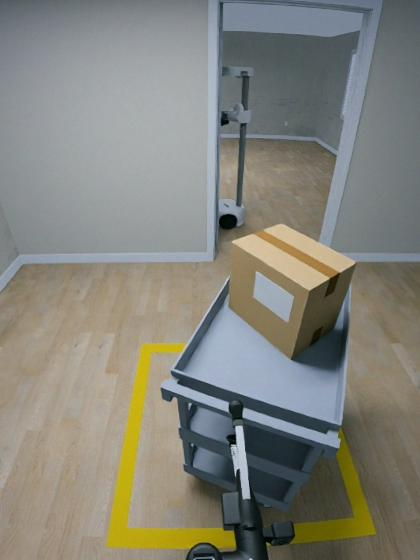

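Scene clock: 1036.20 s.
move: r2 moving
r1: as last shown
r1.lidar_m: 0.32 0.25 - 0.25 0.25 0.64 1.12 1.08 2.71 2.89 4.05 5.12
r1.motor_effort: lift_m=+23(23) arm_m=-4(4) wheel_0=+0(1) wheel_1=+2(2) wheel_2=-4(4)
r1.servo_current: wrist_yaw_rad=52(59) wrist_pitch_rad=52(52) wrist_roll_rad=39(59) gripper_m=39(46)
r1.wrist_depth_mm: - - - - - - - / - - - - - - - / - - - - - - - / - - - - - - - / - - - - - - - / - - - 194 - - - / - - 181 185 152 - -
r2.base_odometry: x=-4.079 y=-5.834 heading=+1.060
r2.turned_by_wheels: +0.000
r2.turned_by_imu: +0.000
r2.base_tilt: forward=-0.7 right=+0.1
r2.lidar_m: 0.52 2.42 1.80 1.10 0.44 0.30 0.27 0.31 0.45 1.29 3.12 0.46
r2.base_status: not commanded
r2.joint_positions: lift_m=+0.728 arm_m=+0.000 wrist_yaw_rad=+0.003 wrist_pitch_rad=+0.003 wrist_roll_rad=+1.569 gripper_m=+0.120
r2.joint_status: lift_m moving
r2.measured_speeds: translate_m=+0.000 strafe_m=+0.000 rotate_rad=+0.000 lift_m=+0.146 arm_m=+0.000 wrist_yaw_rad=+0.000 wrist_pitch_rad=+0.000 wrist_roll_rad=+0.000
r2.motor_effort: lift_m=+20(25) arm_m=-4(4) wheel_0=-5(5) wheel_1=-6(6) wheel_2=+5(5)
r2.servo_current: wrist_yaw_rad=39(52) wrist_pitch_rad=46(46) wrist_roll_rad=46(65) gripper_m=52(52)
r2.hand_pose: x=+0.4596 y=-0.0866 z=+0.9050 quat_wxyz=(+0.708, +0.707, +0.002, +0.000) (m; r2's base frame)
r2.wrist_depth_mm: - - 504 500 186 - - / - - 473 477 199 259 - / - - 569 574 216 281 - / - - - 668 286 - - / - - - - 249 1708 - / - - 198 - 200 1618 1229 / - - - - 373 399 402
pictures: none
No camera images: "cameras" was empty.

Scene clock: 1037.67 s.
earlier move: r2 done
r1.base_odometry: x=-1.469 y=+2.074 heading=+2.932
r1.turned_by_wheels: +0.000
r1.turned_by_imu: +0.000
r1.base_tilt: forward=-1.6 right=+1.3
r1.lidar_m: 0.34 0.25 - 0.25 0.25 0.63 1.13 1.07 2.73 2.87 4.05 5.10
r1.base_status: not commanded
r1.joint_positions: lift_m=+0.900 arm_m=+0.000 wrist_yaw_rad=+0.001 wrist_pitch_rad=+0.002 wrist_roll_rad=+0.000 gripper_m=-0.010
r1.joint_status: not commanded
r1.measured_speeds: all 0
r1.motor_effort: lift_m=+23(23) arm_m=-4(4) wheel_0=+0(1) wheel_1=+2(3) wheel_2=-4(4)
r1.servo_current: wrist_yaw_rad=46(72) wrist_pitch_rad=46(52) wrist_roll_rad=52(65) gripper_m=39(46)
r1.hand_pose: x=+0.4594 y=-0.0872 z=+1.0773 quat_wxyz=(+1.000, +0.000, +0.001, +0.000) (m; r1's base frame)
r1.wrist_depth_mm: - - - - - - - / - - - - - - - / - - - - - - - / - - - - - - - / - - - - - - - / - - - 194 - - - / - - 181 185 152 - -
r2.base_odometry: x=-4.079 y=-5.834 heading=+1.060
r2.turned_by_wheels: +0.000
r2.turned_by_imu: +0.000
r2.base_tilt: forward=-0.7 right=+0.1
r2.lidar_m: 0.49 2.44 1.82 1.09 0.43 0.29 0.27 0.30 0.43 1.31 3.13 0.46
r2.base_status: not commanded
r2.joint_positions: lift_m=+0.900 arm_m=+0.000 wrist_yaw_rad=+0.003 wrist_pitch_rad=+0.003 wrist_roll_rad=+1.569 gripper_m=+0.120
r2.joint_status: all done
r2.measured_speeds: all 0
r2.motor_effort: lift_m=+21(25) arm_m=-4(5) wheel_0=-5(5) wheel_1=-6(6) wheel_2=+4(5)
r2.servo_current: wrist_yaw_rad=59(65) wrist_pitch_rad=39(46) wrist_roll_rad=52(65) gripper_m=52(59)
r2.hand_pose: x=+0.4596 y=-0.0866 z=+1.0771 quat_wxyz=(+0.708, +0.707, +0.002, +0.000) (m; r2's base frame)
r2.wrist_depth_mm: - - - 530 500 488 - / - - - 517 480 480 - / - - - 621 569 554 - / - - - - 707 654 294 / - - - - - 580 314 / - - 199 - 200 364 287 / - - - - - 424 301
wait: 1.47 of 3 s (r2 has come to rest)
pictures: r2_head_camera
Images, in order (width x height): r2_head_camera 420x560.

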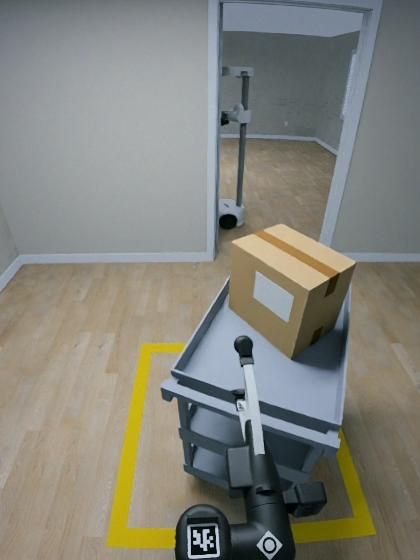

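move(
  r2={"base":{"strafe_m":-1.2},"joints":{"gripper_m":-0.02,"wrist_roll_rad":0}},
  blocking=false,
  cameras=[],
)

wait(
  seconds=8,
  cameras=[],
)

move(
  r2={"base":{"translate_m":1.05},"joints":{"lift_m":0.64}},
  blocking=false,
  cameras=[],
)

wait(
  seconds=8,
  cameras=[],
)

move(
  r2={"base":{"rotate_rad":1.57}},
  blocking=false,
  cameras=[],
)

wait(
  seconds=6,
  cameras=["r2_head_camera","r2_head_left_camera"],
)

Scene clock: 1046.93 s.
move: r2 moving
r1: as last shown
r1.base_tilt: forward=-1.6 right=+1.2
r1.lidar_m: 0.34 0.25 - 0.25 0.27 0.66 1.13 1.08 2.71 2.87 4.02 5.09
r1.motor_effort: lift_m=+23(23) arm_m=-4(4) wheel_0=+0(1) wheel_1=+2(2) wheel_2=-4(4)
r1.servo_current: wrist_yaw_rad=33(65) wrist_pitch_rad=39(46) wrist_roll_rad=39(65) gripper_m=39(46)
r1.wrist_depth_mm: - - - - - - - / - - - - - - - / - - - - - - - / - - - - - - - / - - - - - - - / - - - 194 - - - / - - 180 185 153 - -
r2.base_odometry: x=-4.048 y=-5.851 heading=+1.060
r2.turned_by_wheels: +0.000
r2.turned_by_imu: +0.000
r2.base_tilt: forward=-0.6 right=+0.0
r2.lidar_m: 0.47 2.50 1.85 1.08 0.41 0.30 0.27 0.31 0.41 1.29 3.08 0.46
r2.base_status: strafe_m moving
r2.joint_positions: lift_m=+0.900 arm_m=+0.000 wrist_yaw_rad=+0.003 wrist_pitch_rad=+0.003 wrist_roll_rad=+0.981 gripper_m=+0.106
r2.joint_status: wrist_roll_rad moving; gripper_m moving
r2.measured_speeds: translate_m=+0.000 strafe_m=-0.141 rotate_rad=+0.000 lift_m=+0.000 arm_m=+0.000 wrist_yaw_rad=+0.000 wrist_pitch_rad=+0.000 wrist_roll_rad=-1.820
r2.motor_effort: lift_m=+21(21) arm_m=-4(4) wheel_0=+6(12) wheel_1=-10(12) wheel_2=+0(4)
r2.servo_current: wrist_yaw_rad=59(59) wrist_pitch_rad=46(52) wrist_roll_rad=78(91) gripper_m=104(104)
r2.hand_pose: x=+0.4596 y=-0.0866 z=+1.0771 quat_wxyz=(+0.882, +0.471, +0.002, +0.001) (m; r2's base frame)
r2.wrist_depth_mm: - - - - - - - / - - - - 512 544 569 / - - - - 488 484 525 / - - - - 569 488 469 / - - - - 676 564 - / - - 195 - 190 - - / - - - - 580 - 294
pictures: none
No camera images: "cameras" was empty.

Scene clock: 1051.77 s.
earlier move: r2 done
r1.base_odometry: x=-1.469 y=+2.074 heading=+2.932
r1.turned_by_wheels: +0.000
r1.turned_by_imu: +0.000
r1.base_tilt: forward=-1.6 right=+1.3
r1.lidar_m: 0.31 0.25 - 0.25 0.27 0.64 1.13 1.09 2.71 2.86 4.04 5.10
r1.base_status: not commanded
r1.joint_positions: lift_m=+0.900 arm_m=+0.000 wrist_yaw_rad=+0.001 wrist_pitch_rad=+0.002 wrist_roll_rad=+0.000 gripper_m=-0.010
r1.joint_status: not commanded
r1.measured_speeds: all 0
r1.motor_effort: lift_m=+23(23) arm_m=-4(4) wheel_0=+0(1) wheel_1=+3(3) wheel_2=-4(4)
r1.servo_current: wrist_yaw_rad=65(72) wrist_pitch_rad=46(52) wrist_roll_rad=46(72) gripper_m=39(52)
r1.hand_pose: x=+0.4594 y=-0.0872 z=+1.0773 quat_wxyz=(+1.000, +0.000, +0.001, +0.000) (m; r1's base frame)
r1.wrist_depth_mm: - - - - - - - / - - - - - - - / - - - - - - - / - - - - - - - / - - - - - - - / - - - 195 - - - / - - 180 184 153 - -
r2.base_odometry: x=-3.032 y=-6.420 heading=+1.060
r2.turned_by_wheels: +0.000
r2.turned_by_imu: +0.001
r2.base_tilt: forward=-0.7 right=+0.1
r2.lidar_m: 2.46 1.02 0.94 1.19 0.45 0.31 0.30 0.32 0.49 1.43 1.89 2.56
r2.base_status: done
r2.joint_positions: lift_m=+0.900 arm_m=+0.000 wrist_yaw_rad=+0.003 wrist_pitch_rad=+0.003 wrist_roll_rad=+0.002 gripper_m=-0.019
r2.joint_status: all done
r2.measured_speeds: all 0
r2.motor_effort: lift_m=+21(21) arm_m=-4(5) wheel_0=+3(12) wheel_1=+0(13) wheel_2=+0(4)
r2.servo_current: wrist_yaw_rad=46(59) wrist_pitch_rad=46(52) wrist_roll_rad=46(91) gripper_m=98(169)
r2.hand_pose: x=+0.4596 y=-0.0866 z=+1.0771 quat_wxyz=(+1.000, +0.001, +0.001, +0.001) (m; r2's base frame)
r2.wrist_depth_mm: - - - - - - - / - - - - - - - / - - - - - - - / - - - - - - - / - - - - - - - / - - 186 202 180 - - / - - - - - - -
wait: 4.83 of 8 s (r2 has come to rest)
pictures: none
No camera images: "cameras" was empty.

Scene clock: 1052.27 s.
move: r2 moving
r1: as last shown
r1.base_tilt: forward=-1.5 right=+1.3
r1.lidar_m: 0.32 0.25 - 0.25 0.25 0.63 1.13 1.10 2.71 2.89 4.03 5.08
r1.motor_effort: lift_m=+23(23) arm_m=-4(4) wheel_0=+0(1) wheel_1=+2(2) wheel_2=-4(4)
r1.servo_current: wrist_yaw_rad=46(52) wrist_pitch_rad=39(52) wrist_roll_rad=39(59) gripper_m=39(46)
r1.wrist_depth_mm: - - - - - - - / - - - - - - - / - - - - - - - / - - - - - - - / - - - - - - - / - - - 195 - - - / - - 180 185 152 - -
r2.base_odometry: x=-3.017 y=-6.393 heading=+1.061
r2.turned_by_wheels: +0.000
r2.turned_by_imu: +0.000
r2.base_tilt: forward=-0.7 right=+0.1
r2.lidar_m: 2.43 0.99 0.92 1.31 0.51 0.35 0.34 0.38 0.52 1.58 1.88 2.54
r2.base_status: translate_m moving
r2.joint_positions: lift_m=+0.862 arm_m=+0.000 wrist_yaw_rad=+0.003 wrist_pitch_rad=+0.003 wrist_roll_rad=+0.002 gripper_m=-0.019
r2.joint_status: lift_m moving
r2.measured_speeds: translate_m=+0.120 strafe_m=+0.001 rotate_rad=+0.001 lift_m=-0.146 arm_m=+0.000 wrist_yaw_rad=+0.000 wrist_pitch_rad=+0.000 wrist_roll_rad=+0.000
r2.motor_effort: lift_m=+10(19) arm_m=-4(4) wheel_0=+9(11) wheel_1=+7(8) wheel_2=-11(13)
r2.servo_current: wrist_yaw_rad=46(59) wrist_pitch_rad=39(46) wrist_roll_rad=52(52) gripper_m=91(98)
r2.hand_pose: x=+0.4596 y=-0.0867 z=+1.0397 quat_wxyz=(+1.000, +0.001, +0.001, +0.001) (m; r2's base frame)
r2.wrist_depth_mm: - - - - - - - / - - - - - - - / - - - - - - - / - - - - - - - / - - - - - - - / - - 187 201 180 - - / - - - - - 1983 -
pictures: none
No camera images: "cameras" was empty.

Scene clock: 1056.77 s.
earlier move: r2 done
r1.base_odometry: x=-1.469 y=+2.074 heading=+2.932
r1.turned_by_wheels: +0.000
r1.turned_by_imu: +0.000
r1.base_tilt: forward=-1.6 right=+1.2
r1.lidar_m: 0.31 0.25 - 0.25 0.27 0.65 1.12 1.10 2.72 2.88 4.02 5.09
r1.base_status: not commanded
r1.joint_positions: lift_m=+0.900 arm_m=+0.000 wrist_yaw_rad=+0.001 wrist_pitch_rad=+0.002 wrist_roll_rad=+0.000 gripper_m=-0.010
r1.joint_status: not commanded
r1.measured_speeds: all 0
r1.motor_effort: lift_m=+23(23) arm_m=-4(4) wheel_0=+1(1) wheel_1=+2(3) wheel_2=-4(4)
r1.servo_current: wrist_yaw_rad=59(65) wrist_pitch_rad=46(52) wrist_roll_rad=59(65) gripper_m=39(52)
r1.hand_pose: x=+0.4594 y=-0.0872 z=+1.0773 quat_wxyz=(+1.000, +0.000, +0.001, +0.000) (m; r1's base frame)
r1.wrist_depth_mm: - - - - - - - / - - - - - - - / - - - - - - - / - - - - - - - / - - - - - - - / - - - 195 - - - / - - 181 185 152 - -
r2.base_odometry: x=-2.520 y=-5.504 heading=+1.061
r2.turned_by_wheels: +0.000
r2.turned_by_imu: +0.001
r2.base_tilt: forward=-0.7 right=+0.0
r2.lidar_m: 1.41 1.80 2.08 0.57 0.67 1.39 1.36 1.46 1.89 1.77 1.92 1.49
r2.base_status: done
r2.joint_positions: lift_m=+0.640 arm_m=+0.000 wrist_yaw_rad=+0.003 wrist_pitch_rad=+0.003 wrist_roll_rad=+0.002 gripper_m=-0.019
r2.joint_status: all done
r2.measured_speeds: all 0
r2.motor_effort: lift_m=+15(19) arm_m=-4(4) wheel_0=+3(12) wheel_1=+3(9) wheel_2=-3(14)
r2.servo_current: wrist_yaw_rad=52(65) wrist_pitch_rad=39(46) wrist_roll_rad=46(59) gripper_m=98(98)
r2.hand_pose: x=+0.4596 y=-0.0867 z=+0.8176 quat_wxyz=(+1.000, +0.001, +0.001, +0.001) (m; r2's base frame)
r2.wrist_depth_mm: - - - - - - - / - - - - - - - / - - - - - - - / - - - - - - - / 1336 - - 1229 - - - / 1336 1863 187 200 169 - - / - 1661 - - - - -
wait: 4.50 of 8 s (r2 has come to rest)
pictures: none
No camera images: "cameras" was empty.

Scene clock: 1057.27 s.
move: r2 moving
r1: as last shown
r1.base_tilt: forward=-1.6 right=+1.3
r1.lidar_m: 0.32 0.25 - 0.25 0.25 0.61 1.12 1.09 2.71 2.88 4.06 5.11
r1.motor_effort: lift_m=+23(23) arm_m=-4(4) wheel_0=+0(1) wheel_1=+2(3) wheel_2=-4(4)
r1.servo_current: wrist_yaw_rad=59(65) wrist_pitch_rad=39(52) wrist_roll_rad=46(59) gripper_m=46(52)
r1.wrist_depth_mm: - - - - - - - / - - - - - - - / - - - - - - - / - - - - - - - / - - - - - - - / - - - 194 - - - / - - 181 185 152 - -
r2.base_odometry: x=-2.520 y=-5.504 heading=+1.312
r2.turned_by_wheels: +0.251
r2.turned_by_imu: +0.244
r2.base_tilt: forward=-0.7 right=+0.0
r2.lidar_m: 1.44 1.76 0.76 0.58 0.89 1.36 1.37 1.59 1.76 1.81 1.65 1.42
r2.base_status: rotate_rad moving
r2.joint_positions: lift_m=+0.640 arm_m=+0.000 wrist_yaw_rad=+0.003 wrist_pitch_rad=+0.003 wrist_roll_rad=+0.002 gripper_m=-0.019
r2.joint_status: not commanded
r2.measured_speeds: translate_m=+0.000 strafe_m=-0.001 rotate_rad=+0.975 lift_m=+0.000 arm_m=+0.000 wrist_yaw_rad=+0.000 wrist_pitch_rad=+0.000 wrist_roll_rad=+0.000
r2.motor_effort: lift_m=+15(15) arm_m=-4(4) wheel_0=-10(10) wheel_1=-9(9) wheel_2=-11(11)
r2.servo_current: wrist_yaw_rad=46(52) wrist_pitch_rad=52(52) wrist_roll_rad=52(59) gripper_m=91(98)
r2.hand_pose: x=+0.4595 y=-0.0867 z=+0.8176 quat_wxyz=(+1.000, +0.001, +0.001, +0.001) (m; r2's base frame)
r2.wrist_depth_mm: - 1397 - - - - - / - 1430 - - - - - / - 1397 - - - - - / - 1499 - - - - - / - 1430 - - - - - / - 1464 185 202 178 - - / - 1430 - - - - -
pictures: none
No camera images: "cameras" was empty.

Scene clock: 1058.83 s.
earlier move: r2 done
r1.base_odometry: x=-1.469 y=+2.074 heading=+2.932
r1.turned_by_wheels: +0.000
r1.turned_by_imu: +0.000
r1.base_tilt: forward=-1.6 right=+1.3
r1.lidar_m: 0.32 0.25 - 0.25 0.27 0.63 1.16 1.08 2.72 2.88 4.05 5.09
r1.base_status: not commanded
r1.joint_positions: lift_m=+0.900 arm_m=+0.000 wrist_yaw_rad=+0.001 wrist_pitch_rad=+0.002 wrist_roll_rad=+0.000 gripper_m=-0.010
r1.joint_status: not commanded
r1.measured_speeds: all 0
r1.motor_effort: lift_m=+23(23) arm_m=-4(4) wheel_0=+0(1) wheel_1=+2(3) wheel_2=-4(4)
r1.servo_current: wrist_yaw_rad=59(65) wrist_pitch_rad=39(52) wrist_roll_rad=33(65) gripper_m=46(52)
r1.hand_pose: x=+0.4594 y=-0.0872 z=+1.0773 quat_wxyz=(+1.000, +0.000, +0.001, +0.000) (m; r1's base frame)
r1.wrist_depth_mm: - - - - - - - / - - - - - - - / - - - - - - - / - - - - - - - / - - - - - - - / - - - 194 - - - / - - 180 184 152 - -
r2.base_odometry: x=-2.520 y=-5.504 heading=+2.630
r2.turned_by_wheels: +1.318
r2.turned_by_imu: +1.283
r2.base_tilt: forward=-0.7 right=+0.1
r2.lidar_m: 0.61 0.65 1.43 1.36 1.44 1.89 1.81 1.90 1.49 1.38 1.80 2.12
r2.base_status: done
r2.joint_positions: lift_m=+0.640 arm_m=+0.000 wrist_yaw_rad=+0.003 wrist_pitch_rad=+0.003 wrist_roll_rad=+0.002 gripper_m=-0.019
r2.joint_status: not commanded
r2.measured_speeds: all 0
r2.motor_effort: lift_m=+15(15) arm_m=-4(4) wheel_0=-2(10) wheel_1=-4(10) wheel_2=-5(13)
r2.servo_current: wrist_yaw_rad=59(59) wrist_pitch_rad=39(52) wrist_roll_rad=39(59) gripper_m=98(104)
r2.hand_pose: x=+0.4596 y=-0.0867 z=+0.8176 quat_wxyz=(+1.000, +0.001, +0.001, +0.001) (m; r2's base frame)
r2.wrist_depth_mm: - - - - - - - / - 517 580 - - - - / - 512 580 - - - - / 462 413 580 - - - - / 466 389 - - - - - / - 1025 185 200 180 - - / - 143 - - - 1537 1756
wait: 1.57 of 6 s (r2 has come to rest)
pictures: r2_head_camera, r2_head_left_camera
Images, in order (width x height): r2_head_camera 420x560, r2_head_left_camera 420x672.

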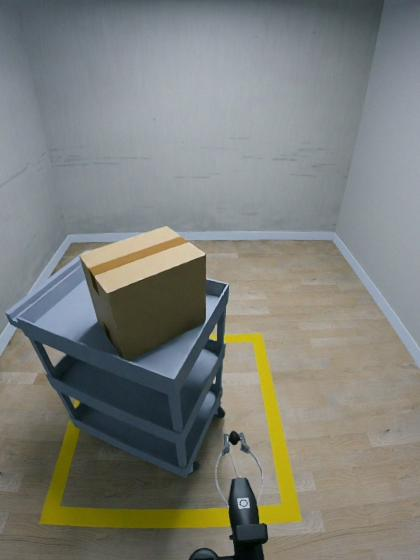

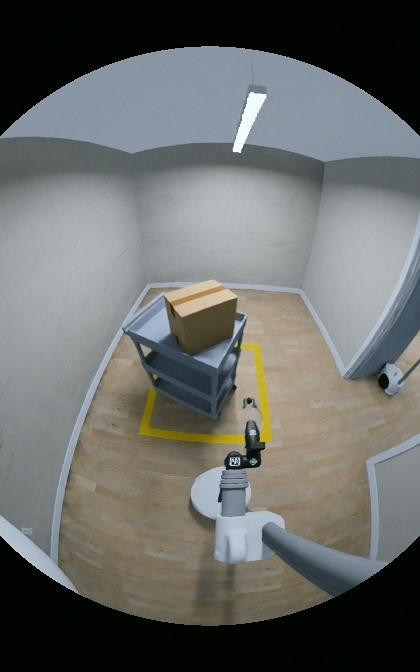

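zoom_image(
  camera="r2_head_camera",
  region=[20, 300, 320, 540],
)

Scaled by 1.680 from the camera's 420x560 image, which has a finer 1200x1600 frame.

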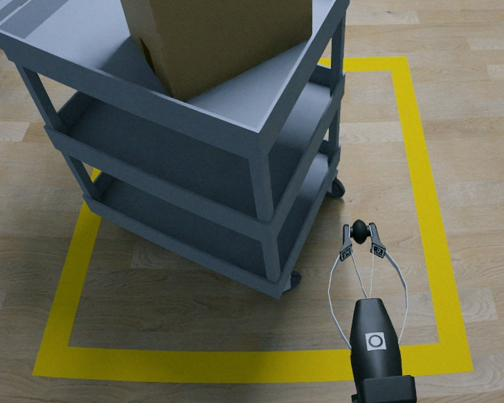

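move(
  r2={"base":{"strafe_m":0.22},"joints":{"lift_m":0.46}},
  blocking=false,
  cameras=[],
)

wait(
  seconds=4,
  cameras=["r2_head_camera","r2_wrist_camera","r2_head_right_camera"],
)

Scene clock: 1080.70 s.
move: r2 moving
r1: as last shown
r1.lidar_m: 0.32 0.25 - 0.25 0.27 0.64 1.13 1.08 2.72 2.89 4.06 5.11
r1.motor_effort: lift_m=+23(23) arm_m=-4(4) wheel_0=+1(1) wheel_1=+2(2) wheel_2=-4(4)
r1.servo_current: wrist_yaw_rad=46(65) wrist_pitch_rad=39(46) wrist_roll_rad=39(59) gripper_m=39(46)
r1.wrist_depth_mm: - - - - - - - / - - - - - - - / - - - - - - - / - - - - - - - / - - - - - - - / - - - 194 - - - / - - 180 185 152 - -
r2.base_odometry: x=-2.537 y=-5.536 heading=+2.630
r2.turned_by_wheels: +0.000
r2.turned_by_imu: +0.001
r2.base_tilt: forward=-0.6 right=+0.1
r2.lidar_m: 0.57 0.67 1.39 1.34 1.40 1.89 1.79 1.88 1.50 1.44 1.84 2.13
r2.base_status: strafe_m moving
r2.joint_positions: lift_m=+0.602 arm_m=+0.000 wrist_yaw_rad=+0.003 wrist_pitch_rad=+0.003 wrist_roll_rad=+0.002 gripper_m=-0.019
r2.joint_status: lift_m moving
r2.measured_speeds: translate_m=+0.000 strafe_m=+0.140 rotate_rad=+0.000 lift_m=-0.146 arm_m=+0.000 wrist_yaw_rad=+0.000 wrist_pitch_rad=+0.000 wrist_roll_rad=+0.000
r2.motor_effort: lift_m=+13(17) arm_m=-4(4) wheel_0=-10(11) wheel_1=+12(12) wheel_2=+1(4)
r2.servo_current: wrist_yaw_rad=52(52) wrist_pitch_rad=39(46) wrist_roll_rad=52(52) gripper_m=85(98)
r2.hand_pose: x=+0.4596 y=-0.0867 z=+0.7797 quat_wxyz=(+1.000, +0.001, +0.001, +0.001) (m; r2's base frame)
r2.wrist_depth_mm: - 500 - - - - - / - 504 564 - - - - / - 504 564 - - - - / 480 399 370 - - - - / - - - - - - - / - - 186 200 180 - - / - - - - - 1499 1661
pictures: none
No camera images: "cameras" was empty.

Scene clock: 1082.23 s.
earlier move: r2 done
r1.base_odometry: x=-1.469 y=+2.074 heading=+2.932
r1.turned_by_wheels: +0.000
r1.turned_by_imu: +0.000
r1.base_tilt: forward=-1.6 right=+1.3
r1.lidar_m: 0.33 0.25 - 0.25 0.28 0.63 1.15 1.08 2.71 2.87 4.06 5.09
r1.base_status: not commanded
r1.joint_positions: lift_m=+0.900 arm_m=+0.000 wrist_yaw_rad=+0.001 wrist_pitch_rad=+0.002 wrist_roll_rad=+0.000 gripper_m=-0.010
r1.joint_status: not commanded
r1.measured_speeds: all 0
r1.motor_effort: lift_m=+23(23) arm_m=-4(4) wheel_0=+0(1) wheel_1=+2(3) wheel_2=-4(4)
r1.servo_current: wrist_yaw_rad=39(65) wrist_pitch_rad=33(46) wrist_roll_rad=59(65) gripper_m=46(52)
r1.hand_pose: x=+0.4594 y=-0.0872 z=+1.0773 quat_wxyz=(+1.000, +0.000, +0.001, +0.000) (m; r1's base frame)
r1.wrist_depth_mm: - - - - - - - / - - - - - - - / - - - - - - - / - - - - - - - / - - - - - - - / - - - 195 - - - / - - 180 185 152 - -
r2.base_odometry: x=-2.627 y=-5.696 heading=+2.630
r2.turned_by_wheels: +0.000
r2.turned_by_imu: +0.000
r2.base_tilt: forward=-0.7 right=+0.1
r2.lidar_m: 0.59 0.77 1.18 1.14 1.21 1.68 1.78 1.88 1.72 1.64 1.99 0.69
r2.base_status: done
r2.joint_positions: lift_m=+0.460 arm_m=+0.000 wrist_yaw_rad=+0.003 wrist_pitch_rad=+0.003 wrist_roll_rad=+0.002 gripper_m=-0.019
r2.joint_status: all done
r2.measured_speeds: all 0
r2.motor_effort: lift_m=+14(17) arm_m=-4(5) wheel_0=-2(14) wheel_1=+2(13) wheel_2=+0(4)
r2.servo_current: wrist_yaw_rad=46(65) wrist_pitch_rad=39(46) wrist_roll_rad=46(59) gripper_m=98(98)
r2.hand_pose: x=+0.4596 y=-0.0867 z=+0.6377 quat_wxyz=(+1.000, +0.001, +0.001, +0.001) (m; r2's base frame)
r2.wrist_depth_mm: - - 488 397 357 - - / 580 508 436 392 359 - - / - - - - 373 - - / - - - - 377 - - / 647 - - - 377 - - / 615 - 182 200 179 1921 1921 / 1366 1397 - - - 1255 1430
wait: 1.53 of 4 s (r2 has come to rest)
pictures: r2_head_camera, r2_head_right_camera, r2_wrist_camera
Images, in order (width x height): r2_head_camera 420x560, r2_head_right_camera 420x672, r2_wrist_camera 616x392.

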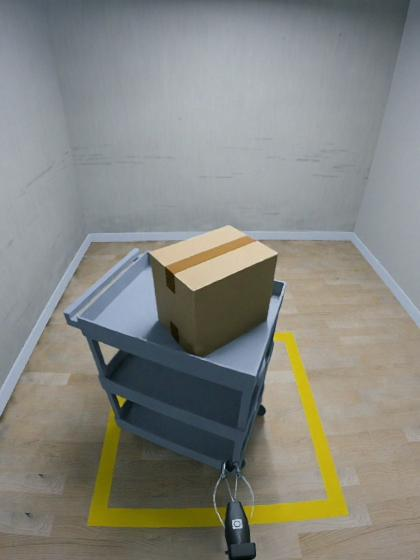

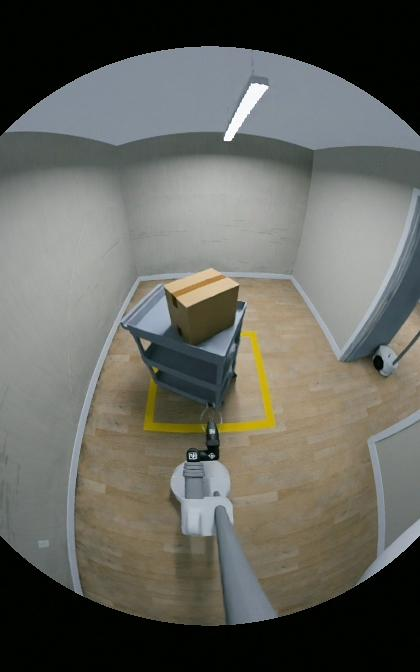

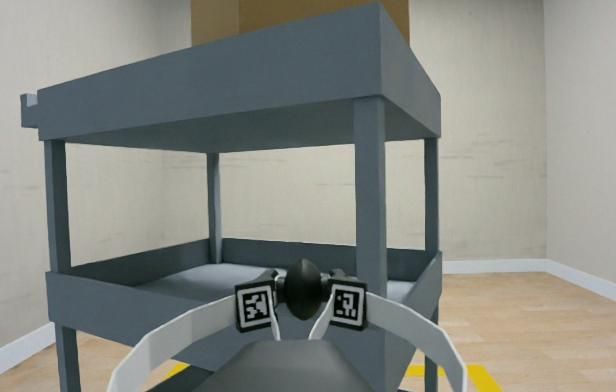

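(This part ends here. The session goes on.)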